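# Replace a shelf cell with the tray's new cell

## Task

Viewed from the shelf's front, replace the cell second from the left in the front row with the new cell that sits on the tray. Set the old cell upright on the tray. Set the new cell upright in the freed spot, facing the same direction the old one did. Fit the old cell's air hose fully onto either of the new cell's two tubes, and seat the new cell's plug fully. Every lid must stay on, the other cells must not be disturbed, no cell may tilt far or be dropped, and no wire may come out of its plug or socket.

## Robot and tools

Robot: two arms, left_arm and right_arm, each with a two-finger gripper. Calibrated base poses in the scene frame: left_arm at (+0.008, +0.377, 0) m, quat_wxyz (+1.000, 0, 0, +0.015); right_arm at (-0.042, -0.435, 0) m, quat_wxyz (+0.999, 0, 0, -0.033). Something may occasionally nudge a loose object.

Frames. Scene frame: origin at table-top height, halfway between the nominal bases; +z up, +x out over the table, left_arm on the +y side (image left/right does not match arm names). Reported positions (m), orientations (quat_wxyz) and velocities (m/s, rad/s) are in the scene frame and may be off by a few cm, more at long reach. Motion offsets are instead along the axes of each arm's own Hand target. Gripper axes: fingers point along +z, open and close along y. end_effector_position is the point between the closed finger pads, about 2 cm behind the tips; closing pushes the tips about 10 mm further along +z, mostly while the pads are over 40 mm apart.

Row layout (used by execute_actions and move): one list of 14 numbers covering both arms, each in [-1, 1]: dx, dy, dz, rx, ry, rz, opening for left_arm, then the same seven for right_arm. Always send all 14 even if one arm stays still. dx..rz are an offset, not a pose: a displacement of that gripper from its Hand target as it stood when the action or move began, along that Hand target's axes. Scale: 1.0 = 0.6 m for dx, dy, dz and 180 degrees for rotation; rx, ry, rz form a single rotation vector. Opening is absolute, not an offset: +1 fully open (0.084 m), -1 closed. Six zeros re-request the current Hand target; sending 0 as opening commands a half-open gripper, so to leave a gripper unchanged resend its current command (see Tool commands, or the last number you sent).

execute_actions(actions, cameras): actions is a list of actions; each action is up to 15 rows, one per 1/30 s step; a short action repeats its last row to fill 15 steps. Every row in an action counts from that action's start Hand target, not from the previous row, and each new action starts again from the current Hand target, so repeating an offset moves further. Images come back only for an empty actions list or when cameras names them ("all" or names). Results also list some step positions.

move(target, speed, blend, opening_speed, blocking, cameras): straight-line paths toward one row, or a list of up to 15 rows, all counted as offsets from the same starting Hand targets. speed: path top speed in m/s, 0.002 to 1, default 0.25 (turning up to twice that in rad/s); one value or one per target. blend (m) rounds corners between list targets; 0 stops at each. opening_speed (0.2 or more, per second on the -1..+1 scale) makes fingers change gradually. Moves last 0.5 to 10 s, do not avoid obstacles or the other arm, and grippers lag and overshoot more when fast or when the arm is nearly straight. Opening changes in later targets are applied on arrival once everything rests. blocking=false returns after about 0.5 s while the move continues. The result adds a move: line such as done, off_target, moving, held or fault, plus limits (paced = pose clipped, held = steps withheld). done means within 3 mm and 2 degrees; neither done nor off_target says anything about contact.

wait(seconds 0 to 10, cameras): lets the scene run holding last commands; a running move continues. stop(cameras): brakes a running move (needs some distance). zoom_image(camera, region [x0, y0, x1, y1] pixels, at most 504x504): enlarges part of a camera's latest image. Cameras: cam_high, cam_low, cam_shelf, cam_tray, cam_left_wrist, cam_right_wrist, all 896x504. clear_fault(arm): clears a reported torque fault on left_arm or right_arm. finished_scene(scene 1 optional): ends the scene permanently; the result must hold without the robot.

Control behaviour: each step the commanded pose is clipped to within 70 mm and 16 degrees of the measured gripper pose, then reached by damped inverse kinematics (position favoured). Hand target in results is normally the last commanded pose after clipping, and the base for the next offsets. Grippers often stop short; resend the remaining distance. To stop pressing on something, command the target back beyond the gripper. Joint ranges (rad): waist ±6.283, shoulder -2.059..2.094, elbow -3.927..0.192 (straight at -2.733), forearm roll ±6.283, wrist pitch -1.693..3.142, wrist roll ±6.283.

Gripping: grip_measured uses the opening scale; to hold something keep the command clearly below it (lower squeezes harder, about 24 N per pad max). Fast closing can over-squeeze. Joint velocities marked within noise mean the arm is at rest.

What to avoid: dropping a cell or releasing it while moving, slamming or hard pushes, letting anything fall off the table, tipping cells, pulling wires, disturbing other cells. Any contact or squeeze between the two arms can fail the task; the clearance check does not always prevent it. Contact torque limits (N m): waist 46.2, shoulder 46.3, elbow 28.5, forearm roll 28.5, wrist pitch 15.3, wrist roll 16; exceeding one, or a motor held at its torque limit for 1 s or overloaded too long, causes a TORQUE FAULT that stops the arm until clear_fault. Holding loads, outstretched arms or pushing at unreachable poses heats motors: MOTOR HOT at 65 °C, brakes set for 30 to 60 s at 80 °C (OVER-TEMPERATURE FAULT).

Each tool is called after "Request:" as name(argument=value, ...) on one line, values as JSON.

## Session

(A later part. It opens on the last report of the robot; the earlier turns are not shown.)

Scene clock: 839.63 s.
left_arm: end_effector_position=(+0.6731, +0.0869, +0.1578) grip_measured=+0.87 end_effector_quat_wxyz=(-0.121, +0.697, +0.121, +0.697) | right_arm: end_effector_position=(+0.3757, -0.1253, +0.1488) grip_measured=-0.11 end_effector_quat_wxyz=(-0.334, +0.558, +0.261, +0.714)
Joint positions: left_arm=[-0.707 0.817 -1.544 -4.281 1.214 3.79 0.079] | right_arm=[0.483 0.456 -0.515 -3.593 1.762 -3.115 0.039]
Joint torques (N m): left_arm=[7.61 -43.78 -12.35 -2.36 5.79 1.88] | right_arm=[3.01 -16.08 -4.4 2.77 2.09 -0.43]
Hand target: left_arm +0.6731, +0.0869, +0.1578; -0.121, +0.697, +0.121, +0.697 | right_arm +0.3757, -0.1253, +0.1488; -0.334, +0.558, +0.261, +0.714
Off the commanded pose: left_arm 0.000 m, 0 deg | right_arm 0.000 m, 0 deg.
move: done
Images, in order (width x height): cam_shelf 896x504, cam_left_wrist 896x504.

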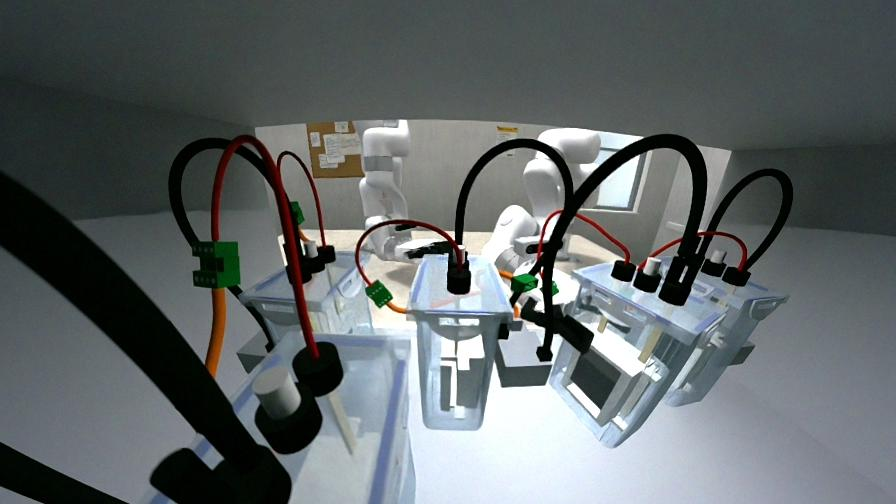

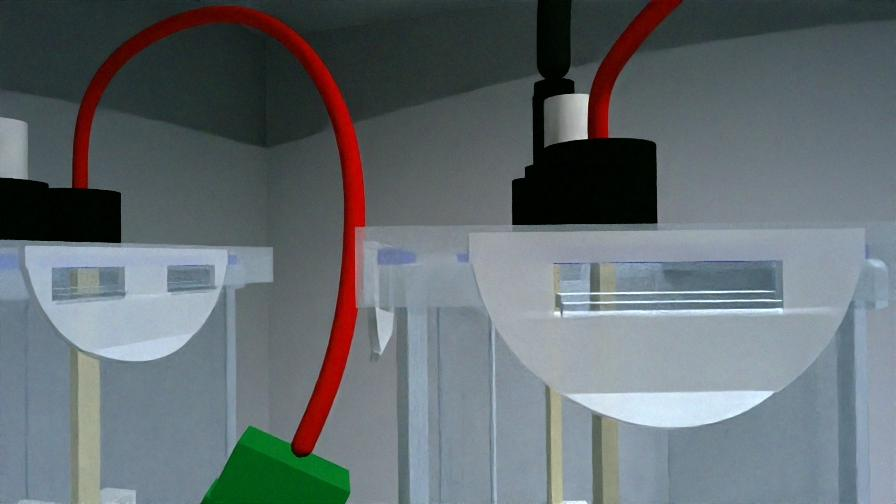

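Request:
move(target=[0.025,0,0,0,0,0,-1,0,0,0,0,0,0,-0.1], speed=0.03, cameras=["cam_left_wrist","cam_shelf","cam_low"])

Request:
zoom_image(camera="cam_low", region=[250, 180, 510, 360])

Scene clock: 843.10 s.
left_arm: end_effector_position=(+0.6731, +0.0869, +0.1728) grip_measured=+0.86 end_effector_quat_wxyz=(-0.121, +0.697, +0.121, +0.697) | right_arm: end_effector_position=(+0.3757, -0.1253, +0.1488) grip_measured=-0.11 end_effector_quat_wxyz=(-0.334, +0.558, +0.261, +0.714)
Joint positions: left_arm=[-0.706 0.784 -1.532 -4.287 1.205 3.81 0.079] | right_arm=[0.483 0.456 -0.515 -3.593 1.762 -3.115 0.039]
Joint torques (N m): left_arm=[5.08 -75.71 -18.69 1.24 4.19 1.87] | right_arm=[3.25 -15.86 -4.31 2.72 2.14 -0.4]
Hand target: left_arm +0.6731, +0.0869, +0.1728; -0.121, +0.697, +0.121, +0.697 | right_arm +0.3757, -0.1253, +0.1488; -0.334, +0.558, +0.261, +0.714
Off the commanded pose: left_arm 0.000 m, 0 deg | right_arm 0.000 m, 0 deg.
move: done
Images, in order (width x height): cam_low 896x504, cam_shelf 896x504, cam_left_wrist 896x504.

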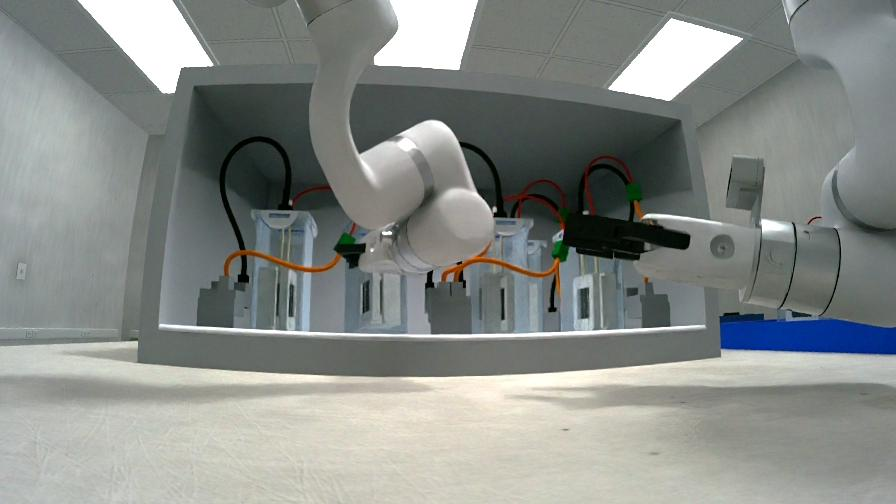

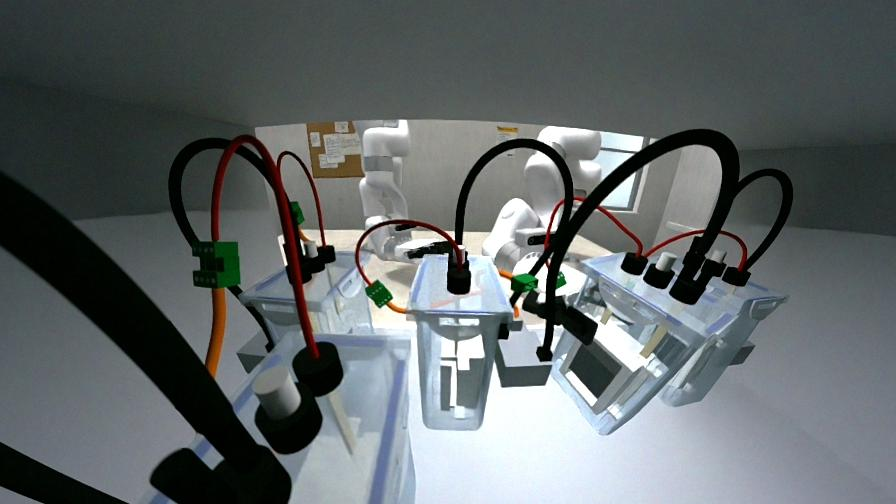

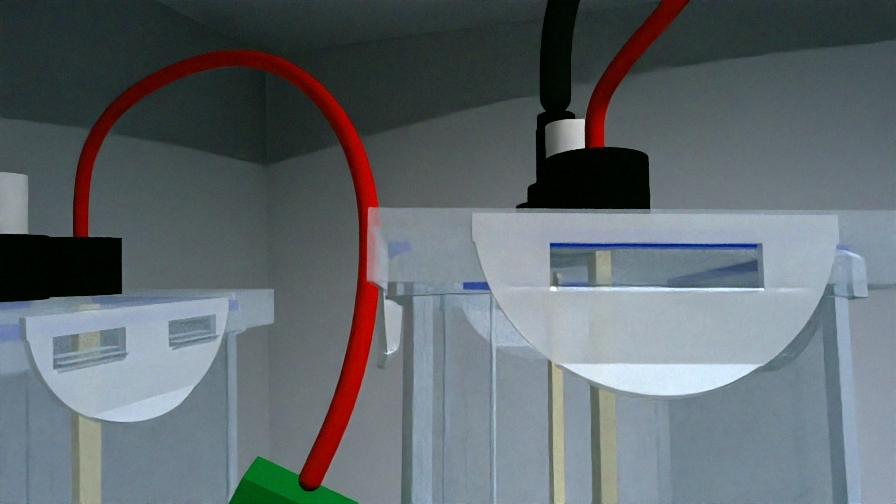

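Scaled by 1.938 from the camera's 896x504 image, which has a finer 1280x720 frame.

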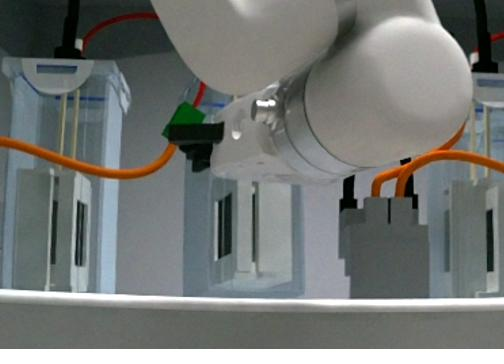

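Request:
move(target=[0.008,0.0037,-0.049,-0.1094,0,0,-1,0,0,0,0,0,0,-0.1], speed=0.05, cameras=["cam_left_wrist","cam_shelf","cam_low"])

Scene clock: 859.10 s.
left_arm: end_effector_position=(+0.6461, +0.0750, +0.1776) grip_measured=+0.86 end_effector_quat_wxyz=(+0.000, +0.707, +0.000, +0.707) | right_arm: end_effector_position=(+0.3757, -0.1253, +0.1488) grip_measured=-0.11 end_effector_quat_wxyz=(-0.334, +0.558, +0.261, +0.714)
Joint positions: left_arm=[-0.642 0.594 -1.245 -3.863 1.051 3.553 0.079] | right_arm=[0.483 0.456 -0.515 -3.593 1.762 -3.115 0.039]
Joint torques (N m): left_arm=[4.96 -70.38 -18.38 5.15 5.23 -1.98] | right_arm=[2.92 -15.8 -4.43 2.42 2.16 -0.17]
Hand target: left_arm +0.6461, +0.0750, +0.1777; +0.000, +0.707, +0.000, +0.707 | right_arm +0.3757, -0.1253, +0.1488; -0.334, +0.558, +0.261, +0.714
Off the commanded pose: left_arm 0.000 m, 0 deg | right_arm 0.000 m, 0 deg.
move: done
Images, in order (width x height): cam_low 896x504, cam_shelf 896x504, cam_left_wrist 896x504.

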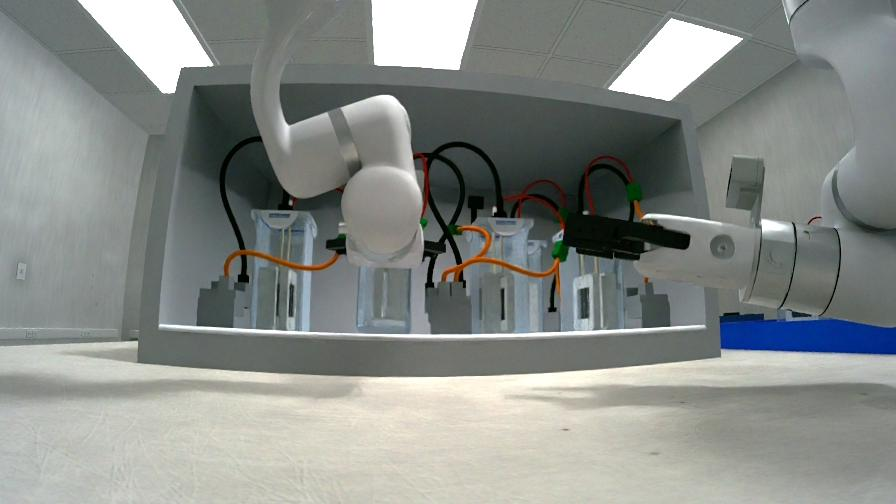

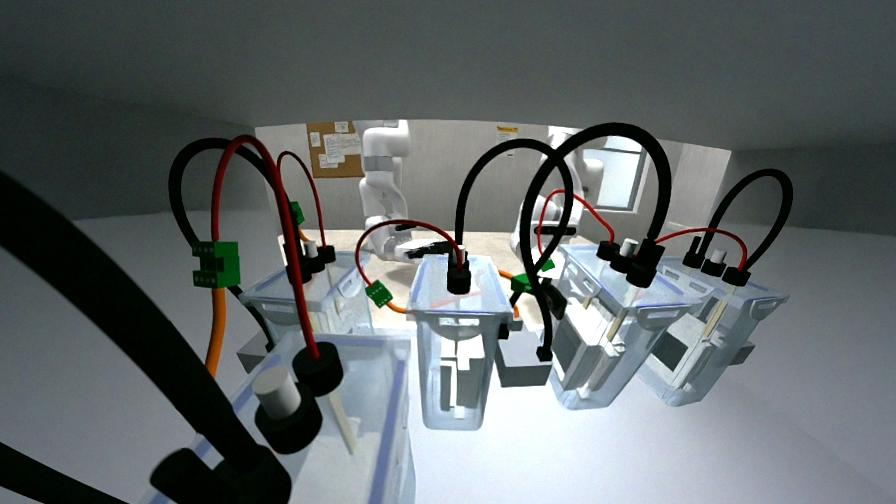

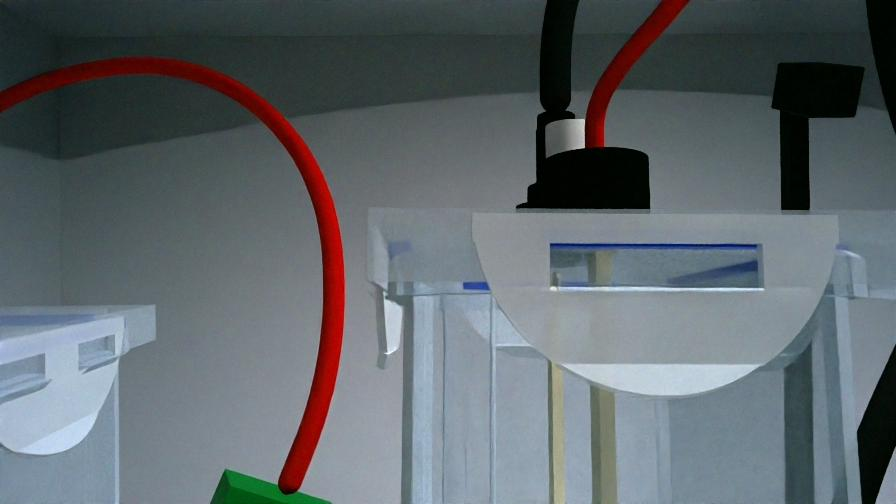

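Request:
move(target=[[0.033,0,0,0,0,0,-1,0,0,0,0,0,0,-0.1],[0.033,0,-0.2,0,0,0,-1,0,0,0,0,0,0,-0.1]], speed=0.06, cameras=["cam_left_wrist","cam_shelf","cam_low","cam_high","cam_right_wrist"])

Scene clock: 869.80 s.
left_arm: end_effector_position=(+0.5262, +0.0751, +0.1975) grip_measured=+0.86 end_effector_quat_wxyz=(+0.000, +0.707, +0.000, +0.707) | right_arm: end_effector_position=(+0.3757, -0.1253, +0.1488) grip_measured=-0.11 end_effector_quat_wxyz=(-0.334, +0.558, +0.261, +0.714)
Joint positions: left_arm=[-0.825 0.312 -0.853 -4.011 1.201 3.546 0.079] | right_arm=[0.483 0.456 -0.515 -3.593 1.762 -3.115 0.039]
Joint torques (N m): left_arm=[-4.37 -58.22 -16.38 -0.44 9.93 -2.01] | right_arm=[2.83 -15.98 -4.42 2.39 2.11 -0.03]
Hand target: left_arm +0.5261, +0.0751, +0.1975; +0.000, +0.707, +0.000, +0.707 | right_arm +0.3757, -0.1253, +0.1488; -0.334, +0.558, +0.261, +0.714
Off the commanded pose: left_arm 0.000 m, 0 deg | right_arm 0.000 m, 0 deg.
move: done
Images, in order (width x height): cam_high 896x504, cam_low 896x504, cam_shelf 896x504, cam_left_wrist 896x504, cam_right_wrist 896x504.

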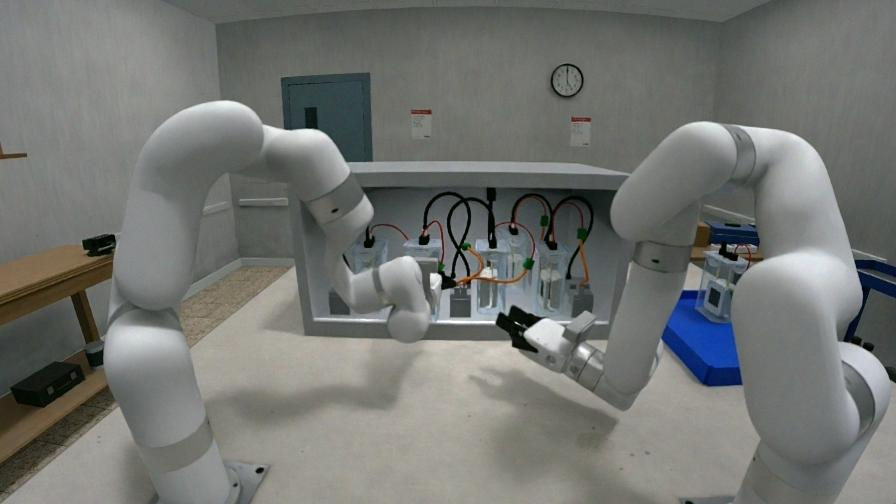

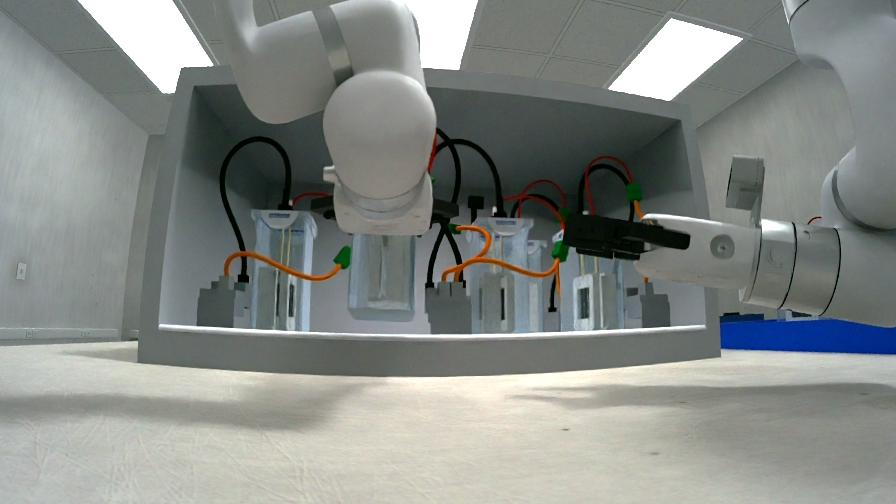

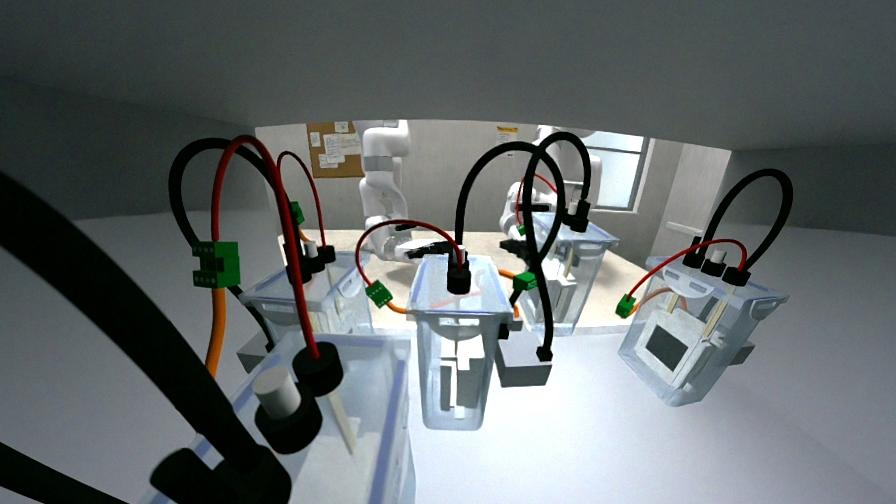

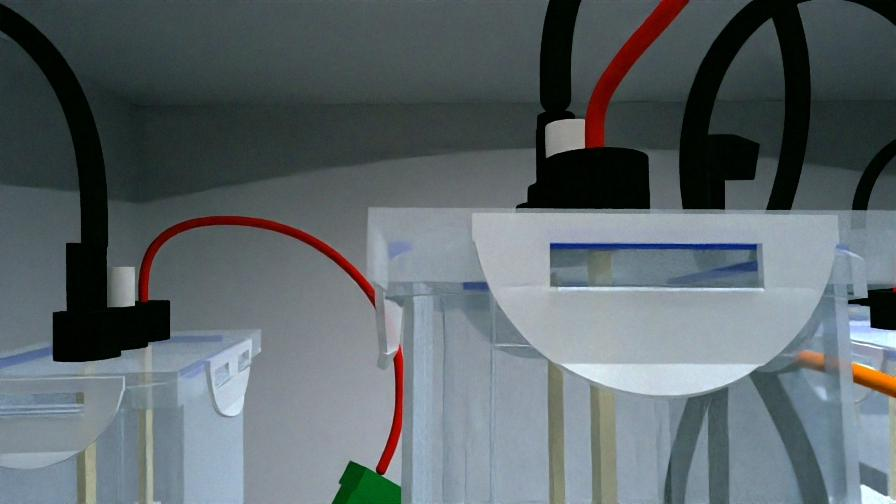

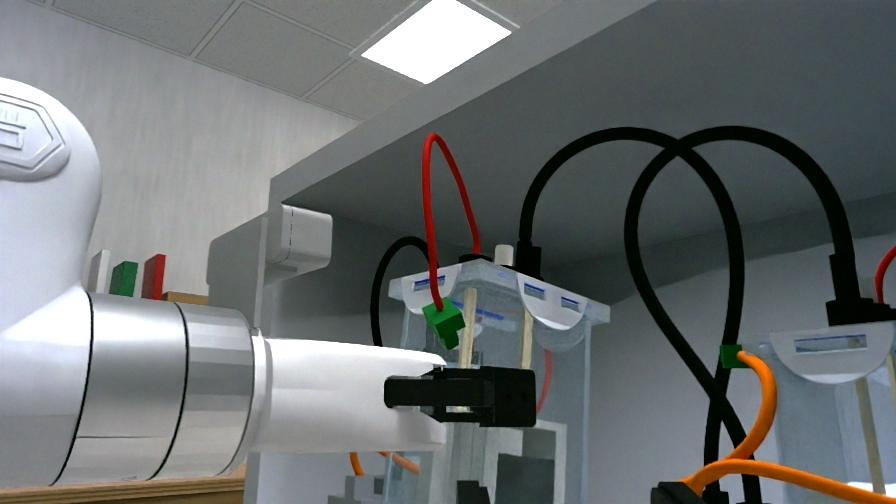

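Request:
zoom_image(camera="cam_right_wrist", region=[340, 220, 660, 504])

Request:
zoom_image(camera="cam_shelf", region=[460, 160, 660, 360])

Scaled by 1.575 from the camera's 896x504 image, which has a finer 1280x720 frame.

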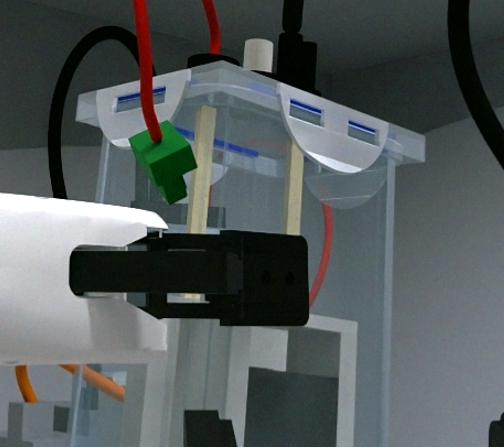

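Scaled by 2.520 from the camera's 896x504 image, which has a finer 1280x720 frame.

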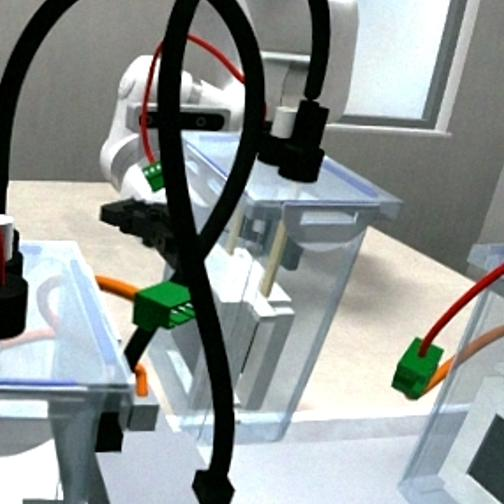

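Request:
move(target=[[0,-0.03,-0.17,0,0,0,-1,0,0,0,0,0,0,-0.1],[-0.125,-0.04,-0.17,0,0,0,-1,0,0,0,0,0,0,-0.1]], speed=0.06, cameras=["cam_shelf","cam_low","cam_high","cam_right_wrist"])

Request:
zoom_image(camera="cam_low", region=[240, 100, 540, 400])

Scene clock: 890.77 s.
left_arm: end_effector_position=(+0.4242, +0.0992, +0.1227) grip_measured=+0.86 end_effector_quat_wxyz=(+0.000, +0.707, +0.000, +0.707) | right_arm: end_effector_position=(+0.3757, -0.1253, +0.1488) grip_measured=-0.11 end_effector_quat_wxyz=(-0.334, +0.558, +0.261, +0.714)
Joint positions: left_arm=[-1.04 0.376 -0.613 -4.163 1.446 3.343 0.079] | right_arm=[0.483 0.456 -0.515 -3.593 1.762 -3.115 0.039]
Joint torques (N m): left_arm=[-3.47 -21.11 -12.71 2.53 2.56 -1.62] | right_arm=[2.59 -16.32 -4.47 2.21 2.18 0.17]
Hand target: left_arm +0.4241, +0.0992, +0.1225; +0.000, +0.707, +0.000, +0.707 | right_arm +0.3757, -0.1253, +0.1488; -0.334, +0.558, +0.261, +0.714
Off the commanded pose: left_arm 0.000 m, 0 deg | right_arm 0.000 m, 0 deg.
move: done
Images, in order (width x height): cam_high 896x504, cam_low 896x504, cam_shelf 896x504, cam_right_wrist 896x504.

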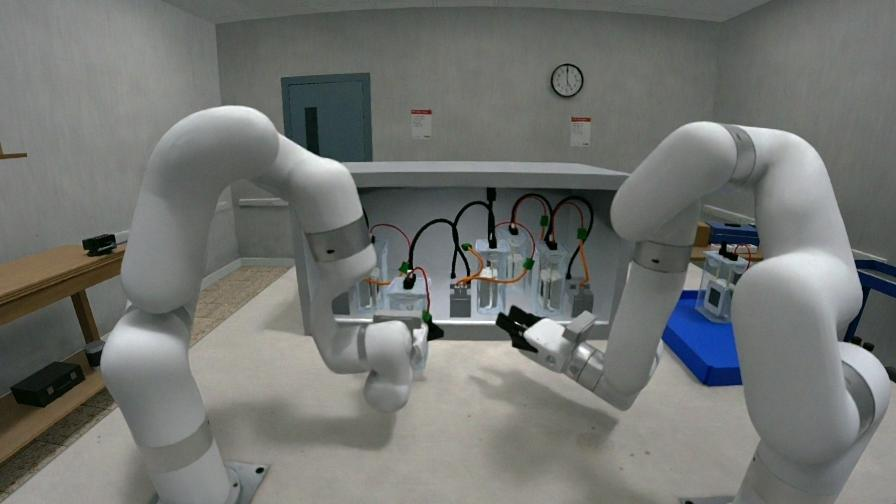

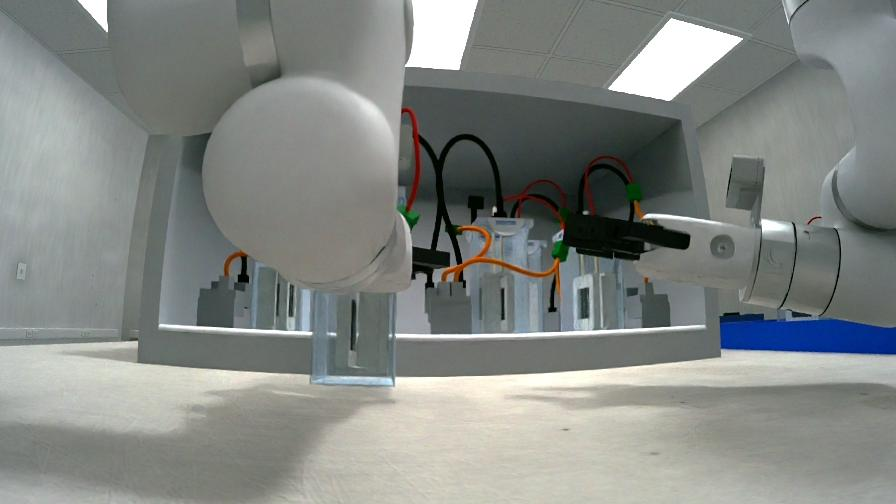

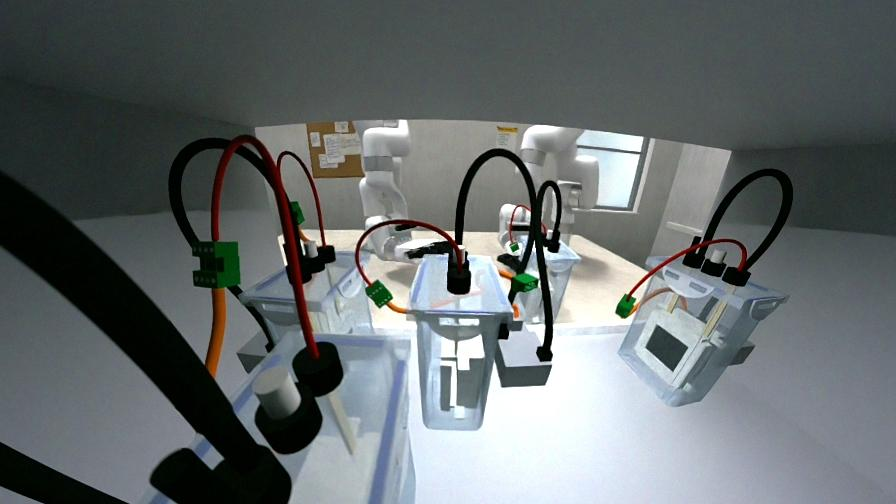

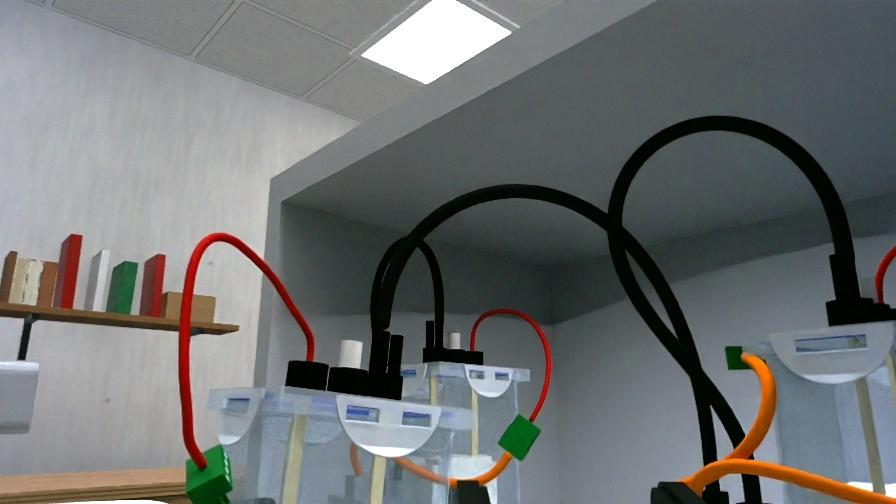

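Scaled by 1.680 from the camera's 896x504 image, which has a finer 1280x720 frame.

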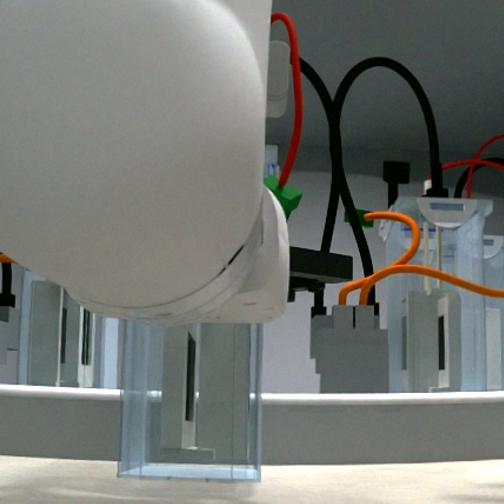

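Request:
move(target=[-0.01,0,0,0,0,0,-1,0,0,0,0,0,0,-0.1], speed=0.02)

Request:
move(target=[0,0,0,0,0,0,0.9,0,0,0,0,0,0,-0.1], opening_speed=0.2, cameras=["cam_low","cam_right_wrist","cam_left_wrist"])

Request:
zoom_image(camera="cam_low", region=[240, 100, 540, 400])

Scene clock: 894.33 s.
left_arm: end_effector_position=(+0.4242, +0.0992, +0.1166) grip_measured=+0.86 end_effector_quat_wxyz=(+0.000, +0.707, +0.000, +0.707) | right_arm: end_effector_position=(+0.3757, -0.1253, +0.1488) grip_measured=-0.11 end_effector_quat_wxyz=(-0.334, +0.558, +0.261, +0.714)
Joint positions: left_arm=[-1.042 0.399 -0.621 -4.163 1.453 3.33 0.079] | right_arm=[0.483 0.456 -0.515 -3.593 1.762 -3.115 0.039]
Joint torques (N m): left_arm=[-3.69 -19.77 -12.1 -2.67 4.01 -1.54] | right_arm=[2.72 -16.27 -4.43 2.17 2.04 0.21]
Hand target: left_arm +0.4241, +0.0992, +0.1165; +0.000, +0.707, +0.000, +0.707 | right_arm +0.3757, -0.1253, +0.1488; -0.334, +0.558, +0.261, +0.714
Off the commanded pose: left_arm 0.000 m, 0 deg | right_arm 0.000 m, 0 deg.
move: done

Scene clock: 904.03 s.
left_arm: end_effector_position=(+0.4241, +0.0992, +0.1164) grip_measured=+0.90 end_effector_quat_wxyz=(+0.000, +0.707, +0.000, +0.707) | right_arm: end_effector_position=(+0.3757, -0.1253, +0.1488) grip_measured=-0.11 end_effector_quat_wxyz=(-0.334, +0.558, +0.261, +0.714)
Joint positions: left_arm=[-1.042 0.399 -0.621 -4.163 1.453 3.33 0.08] | right_arm=[0.483 0.456 -0.515 -3.593 1.762 -3.115 0.039]
Joint torques (N m): left_arm=[-2.78 -33.07 -10.3 0.32 2.41 -0.86] | right_arm=[2.64 -16.25 -4.44 2.05 2.17 0.35]
Hand target: left_arm +0.4241, +0.0992, +0.1165; +0.000, +0.707, +0.000, +0.707 | right_arm +0.3757, -0.1253, +0.1488; -0.334, +0.558, +0.261, +0.714
Off the commanded pose: left_arm 0.000 m, 0 deg | right_arm 0.000 m, 0 deg.
move: done
Images, in order (width x height): cam_low 896x504, cam_left_wrist 896x504, cam_right_wrist 896x504.

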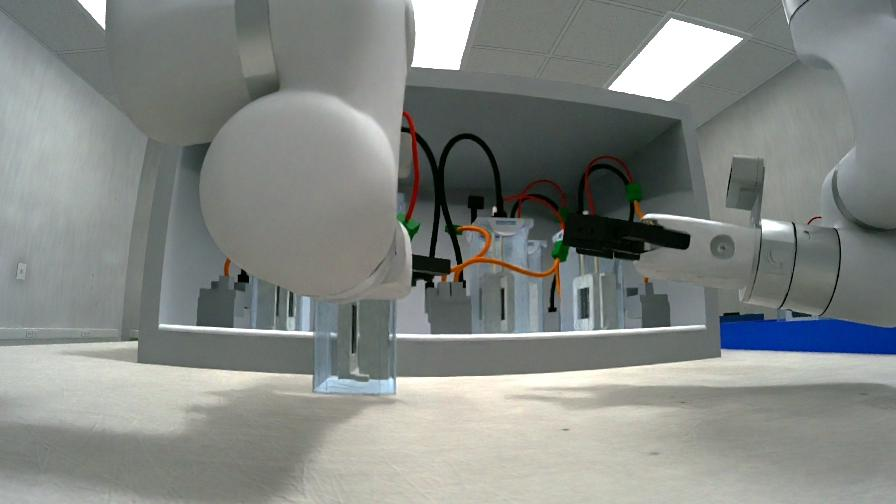

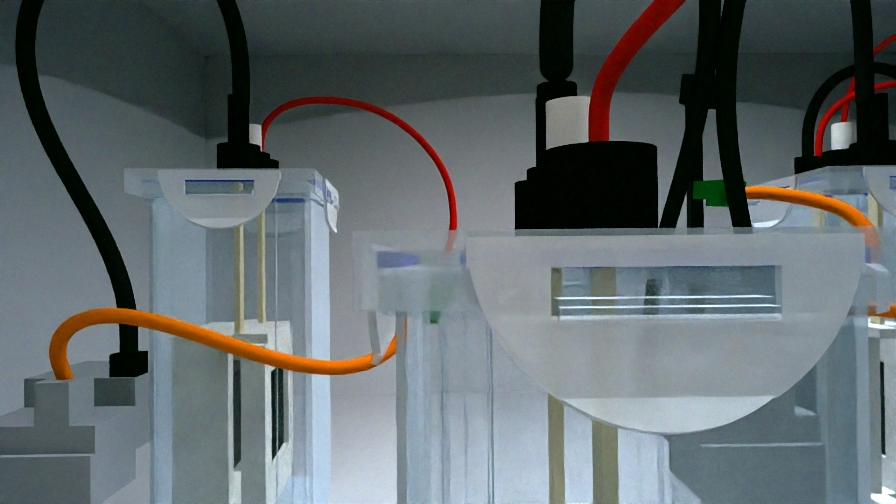

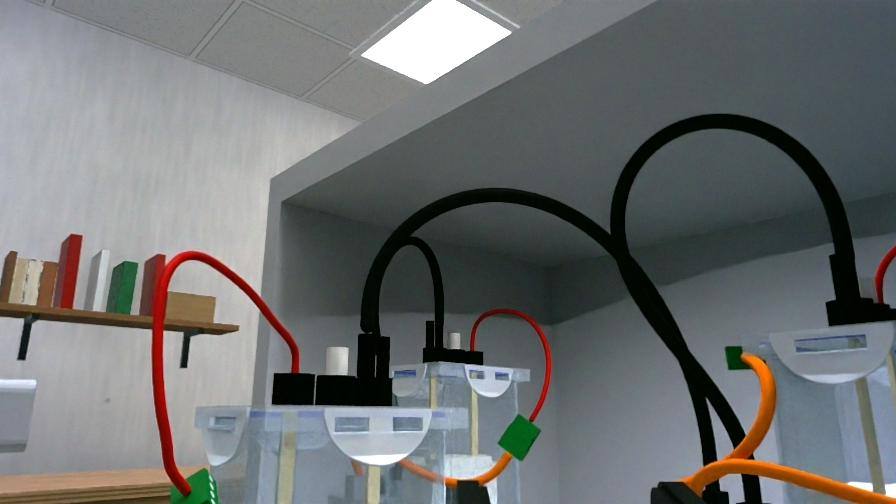

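Scaled by 1.680 from the camera's 896x504 image, which has a finer 1280x720 frame.

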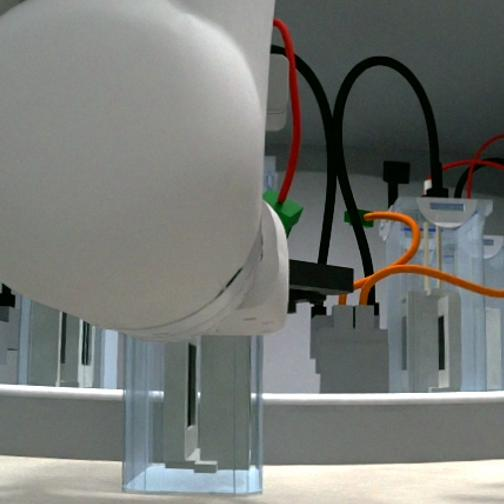

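Request:
zoom_image(camera="cam_right_wrist", region=[260, 300, 460, 480])

Request:
move(target=[0,0,0,0,0,0,-1,0,0,0,0,0,0,0.1], opening_speed=0.3)

Scaled by 2.520 from the camera's 896x504 image, which has a finer 1280x720 frame.

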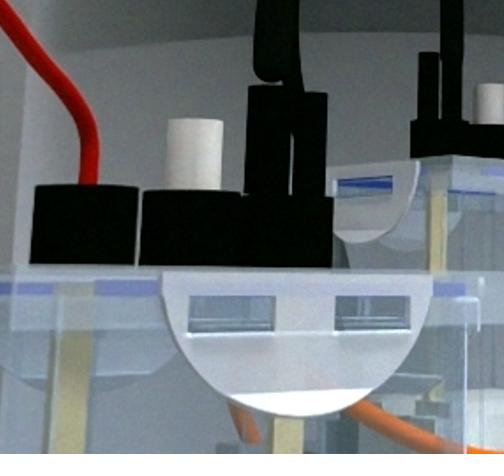

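Scene clock: 913.70 s.
left_arm: end_effector_position=(+0.4241, +0.0992, +0.1165) grip_measured=+0.86 end_effector_quat_wxyz=(+0.000, +0.707, +0.000, +0.707) | right_arm: end_effector_position=(+0.3757, -0.1253, +0.1488) grip_measured=+0.09 end_effector_quat_wxyz=(-0.334, +0.558, +0.261, +0.714)
Joint positions: left_arm=[-1.042 0.399 -0.621 -4.163 1.453 3.33 0.079] | right_arm=[0.483 0.456 -0.515 -3.593 1.762 -3.115 0.048]
Joint torques (N m): left_arm=[-2.5 -33.73 -8.37 3.69 1.87 -0.15] | right_arm=[2.3 -16.41 -4.49 1.94 2.15 0.57]
Hand target: left_arm +0.4241, +0.0992, +0.1165; +0.000, +0.707, +0.000, +0.707 | right_arm +0.3757, -0.1253, +0.1488; -0.334, +0.558, +0.261, +0.714
Off the commanded pose: left_arm 0.000 m, 0 deg | right_arm 0.000 m, 0 deg.
move: done

Request:
move(target=[0,0,0,0,0,0,-1,0.393,0.146,-0.1235,0.4943,-0.3537,-0.6561,0.1], speed=0.4, cameras=["cam_right_wrist","cam_high"])

Scene clock: 937.13 s.
left_arm: end_effector_position=(+0.4241, +0.0992, +0.1165) grip_measured=+0.86 end_effector_quat_wxyz=(+0.000, +0.707, +0.000, +0.707) | right_arm: end_effector_position=(+0.3603, -0.2806, +0.3597) grip_measured=+0.09 end_effector_quat_wxyz=(+0.230, -0.022, +0.969, +0.082)
Joint positions: left_arm=[-1.042 0.399 -0.621 -4.163 1.453 3.33 0.079] | right_arm=[0.433 -0.563 -0.811 -6.285 0.879 -2.819 0.048]
Joint torques (N m): left_arm=[-1.96 -27.19 -6.81 3.85 0.51 0.38] | right_arm=[-4.54 -14.23 -13.89 -4.07 -4.42 -2.25]
Hand target: left_arm +0.4241, +0.0992, +0.1165; +0.000, +0.707, +0.000, +0.707 | right_arm +0.3602, -0.2804, +0.3597; +0.259, +0.000, +0.966, +0.000
Off the commanded pose: left_arm 0.000 m, 0 deg | right_arm 0.000 m, 10 deg.
joint sent to its limit (right arm) — joint 4 (forearm roll), lower limit. The joint targets are off in orientation, not in position.
move: off_target (right_arm)
Images, in order (width x height): cam_high 896x504, cam_right_wrist 896x504.

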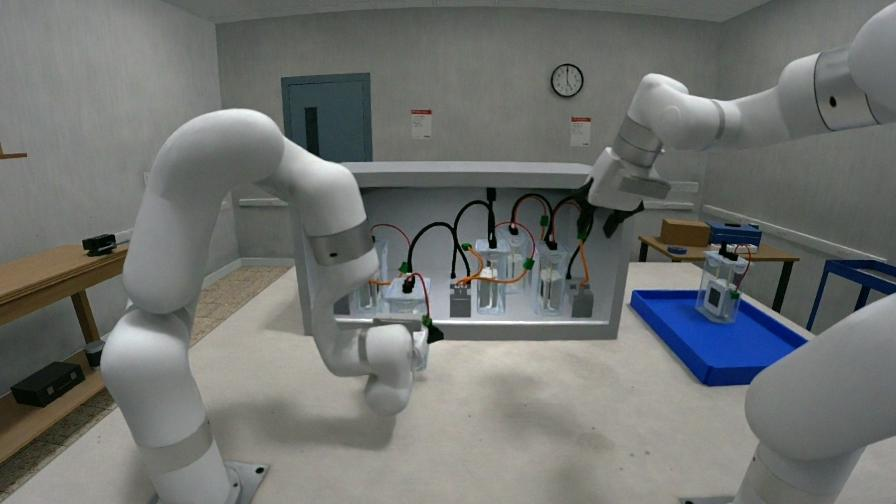

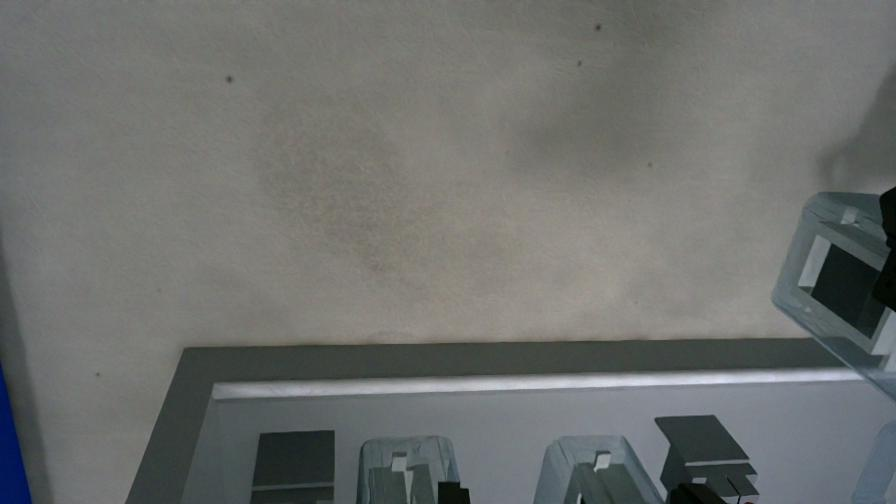

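Request:
move(target=[0,0,0,0,0,0,-1,-0.1707,0.2197,-0.3107,-0.4616,0.234,0.4205,0.1], speed=0.4)

Scene clock: 972.30 s.
left_arm: end_effector_position=(+0.4241, +0.0992, +0.1165) grip_measured=+0.86 end_effector_quat_wxyz=(+0.000, +0.707, +0.000, +0.707) | right_arm: end_effector_position=(+0.3555, -0.1485, +0.5723) grip_measured=+0.09 end_effector_quat_wxyz=(-0.164, +0.372, +0.562, +0.721)
Joint positions: left_arm=[-1.042 0.399 -0.621 -4.163 1.453 3.33 0.079] | right_arm=[0.376 -0.534 -0.896 -4.488 0.926 -2.581 0.048]
Joint torques (N m): left_arm=[-1.46 -23.09 -6.76 3.66 0.53 0.74] | right_arm=[4.24 -15.16 -13.86 4.41 -0.59 -2.15]
Hand target: left_arm +0.4241, +0.0992, +0.1165; +0.000, +0.707, +0.000, +0.707 | right_arm +0.3555, -0.1485, +0.5723; -0.164, +0.372, +0.562, +0.721
Off the commanded pose: left_arm 0.000 m, 0 deg | right_arm 0.000 m, 0 deg.
move: done

Request:
move(target=[0,0,0,0,0,0,-1,-0.1707,0.2197,-0.3107,-0.4616,0.234,0.4205,0.1], speed=0.4)

Request:
move(target=[0,0,0,0,0,0,-1,-0.1707,0.2197,-0.3107,-0.4616,0.234,0.4205,0.1], speed=0.4, cameras=["cam_right_wrist","cam_high","cam_low"])

Scene clock: 983.27 s.
left_arm: end_effector_position=(+0.4241, +0.0992, +0.1165) grip_measured=+0.86 end_effector_quat_wxyz=(+0.000, +0.707, +0.000, +0.707) | right_arm: end_effector_position=(+0.4446, -0.3823, +0.5720) grip_measured=+0.09 end_effector_quat_wxyz=(-0.423, +0.372, -0.404, +0.720)
Joint positions: left_arm=[-1.042 0.399 -0.621 -4.163 1.453 3.33 0.079] | right_arm=[0.381 -0.573 -0.736 -2.401 0.897 -2.573 0.048]
Joint torques (N m): left_arm=[-1.09 -23.23 -6.87 3.78 0.45 1.17] | right_arm=[-4.23 -5.02 -19.19 3.8 1.02 -2.27]
Hand target: left_arm +0.4241, +0.0992, +0.1165; +0.000, +0.707, +0.000, +0.707 | right_arm +0.4446, -0.3823, +0.5720; -0.423, +0.372, -0.404, +0.720
Off the commanded pose: left_arm 0.000 m, 0 deg | right_arm 0.000 m, 0 deg.
move: done

Scene clock: 986.53 s.
left_arm: end_effector_position=(+0.4241, +0.0992, +0.1165) grip_measured=+0.86 end_effector_quat_wxyz=(+0.000, +0.707, +0.000, +0.707) | right_arm: end_effector_position=(+0.3590, -0.2806, +0.3600) grip_measured=+0.09 end_effector_quat_wxyz=(+0.259, +0.000, +0.966, +0.000)
Joint positions: left_arm=[-1.042 0.399 -0.621 -4.163 1.453 3.33 0.079] | right_arm=[0.535 -0.553 -0.821 -0.289 0.918 -2.548 0.048]
Joint torques (N m): left_arm=[-0.86 -23.13 -6.79 3.69 0.46 1.36] | right_arm=[-4.51 -14.57 -13.8 3.7 -4.3 -2.15]
Hand target: left_arm +0.4241, +0.0992, +0.1165; +0.000, +0.707, +0.000, +0.707 | right_arm +0.3590, -0.2806, +0.3599; +0.259, +0.000, +0.966, +0.000
Off the commanded pose: left_arm 0.000 m, 0 deg | right_arm 0.000 m, 0 deg.
move: done
Images, in order (width x height): cam_high 896x504, cam_low 896x504, cam_right_wrist 896x504.

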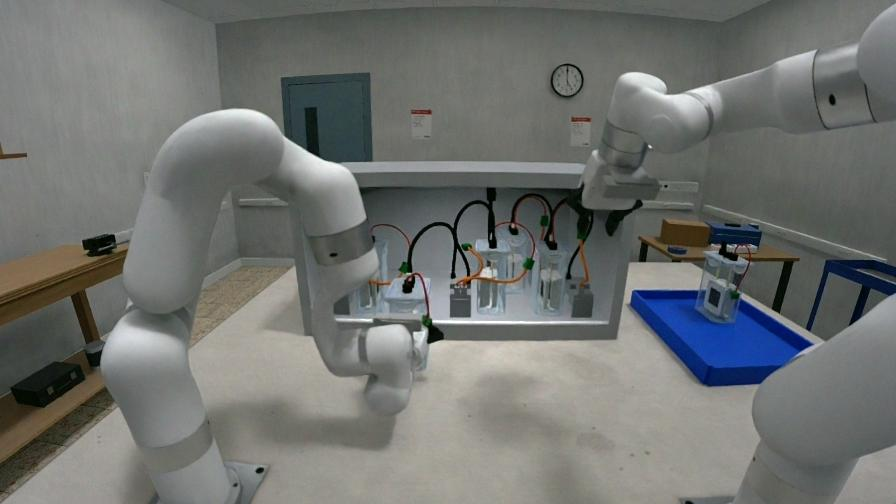

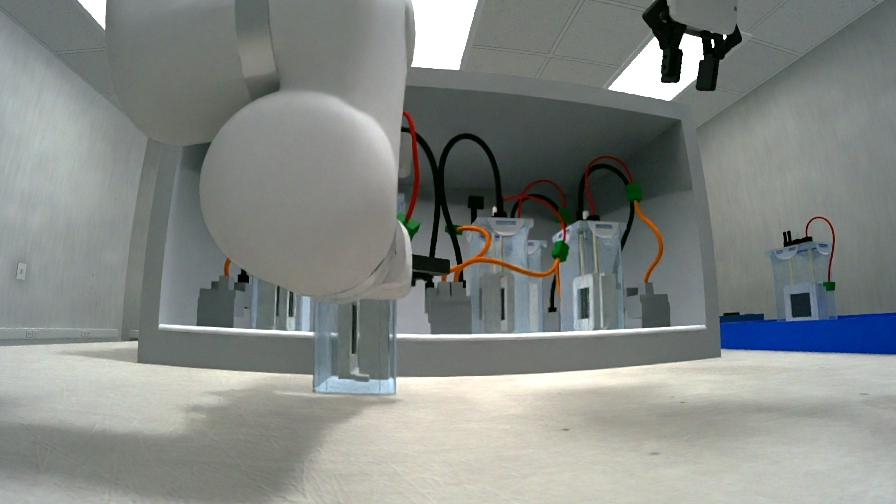

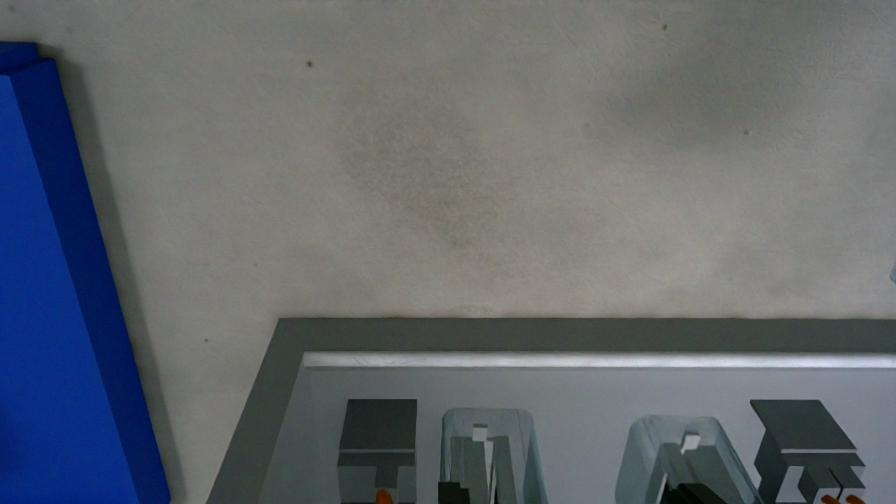

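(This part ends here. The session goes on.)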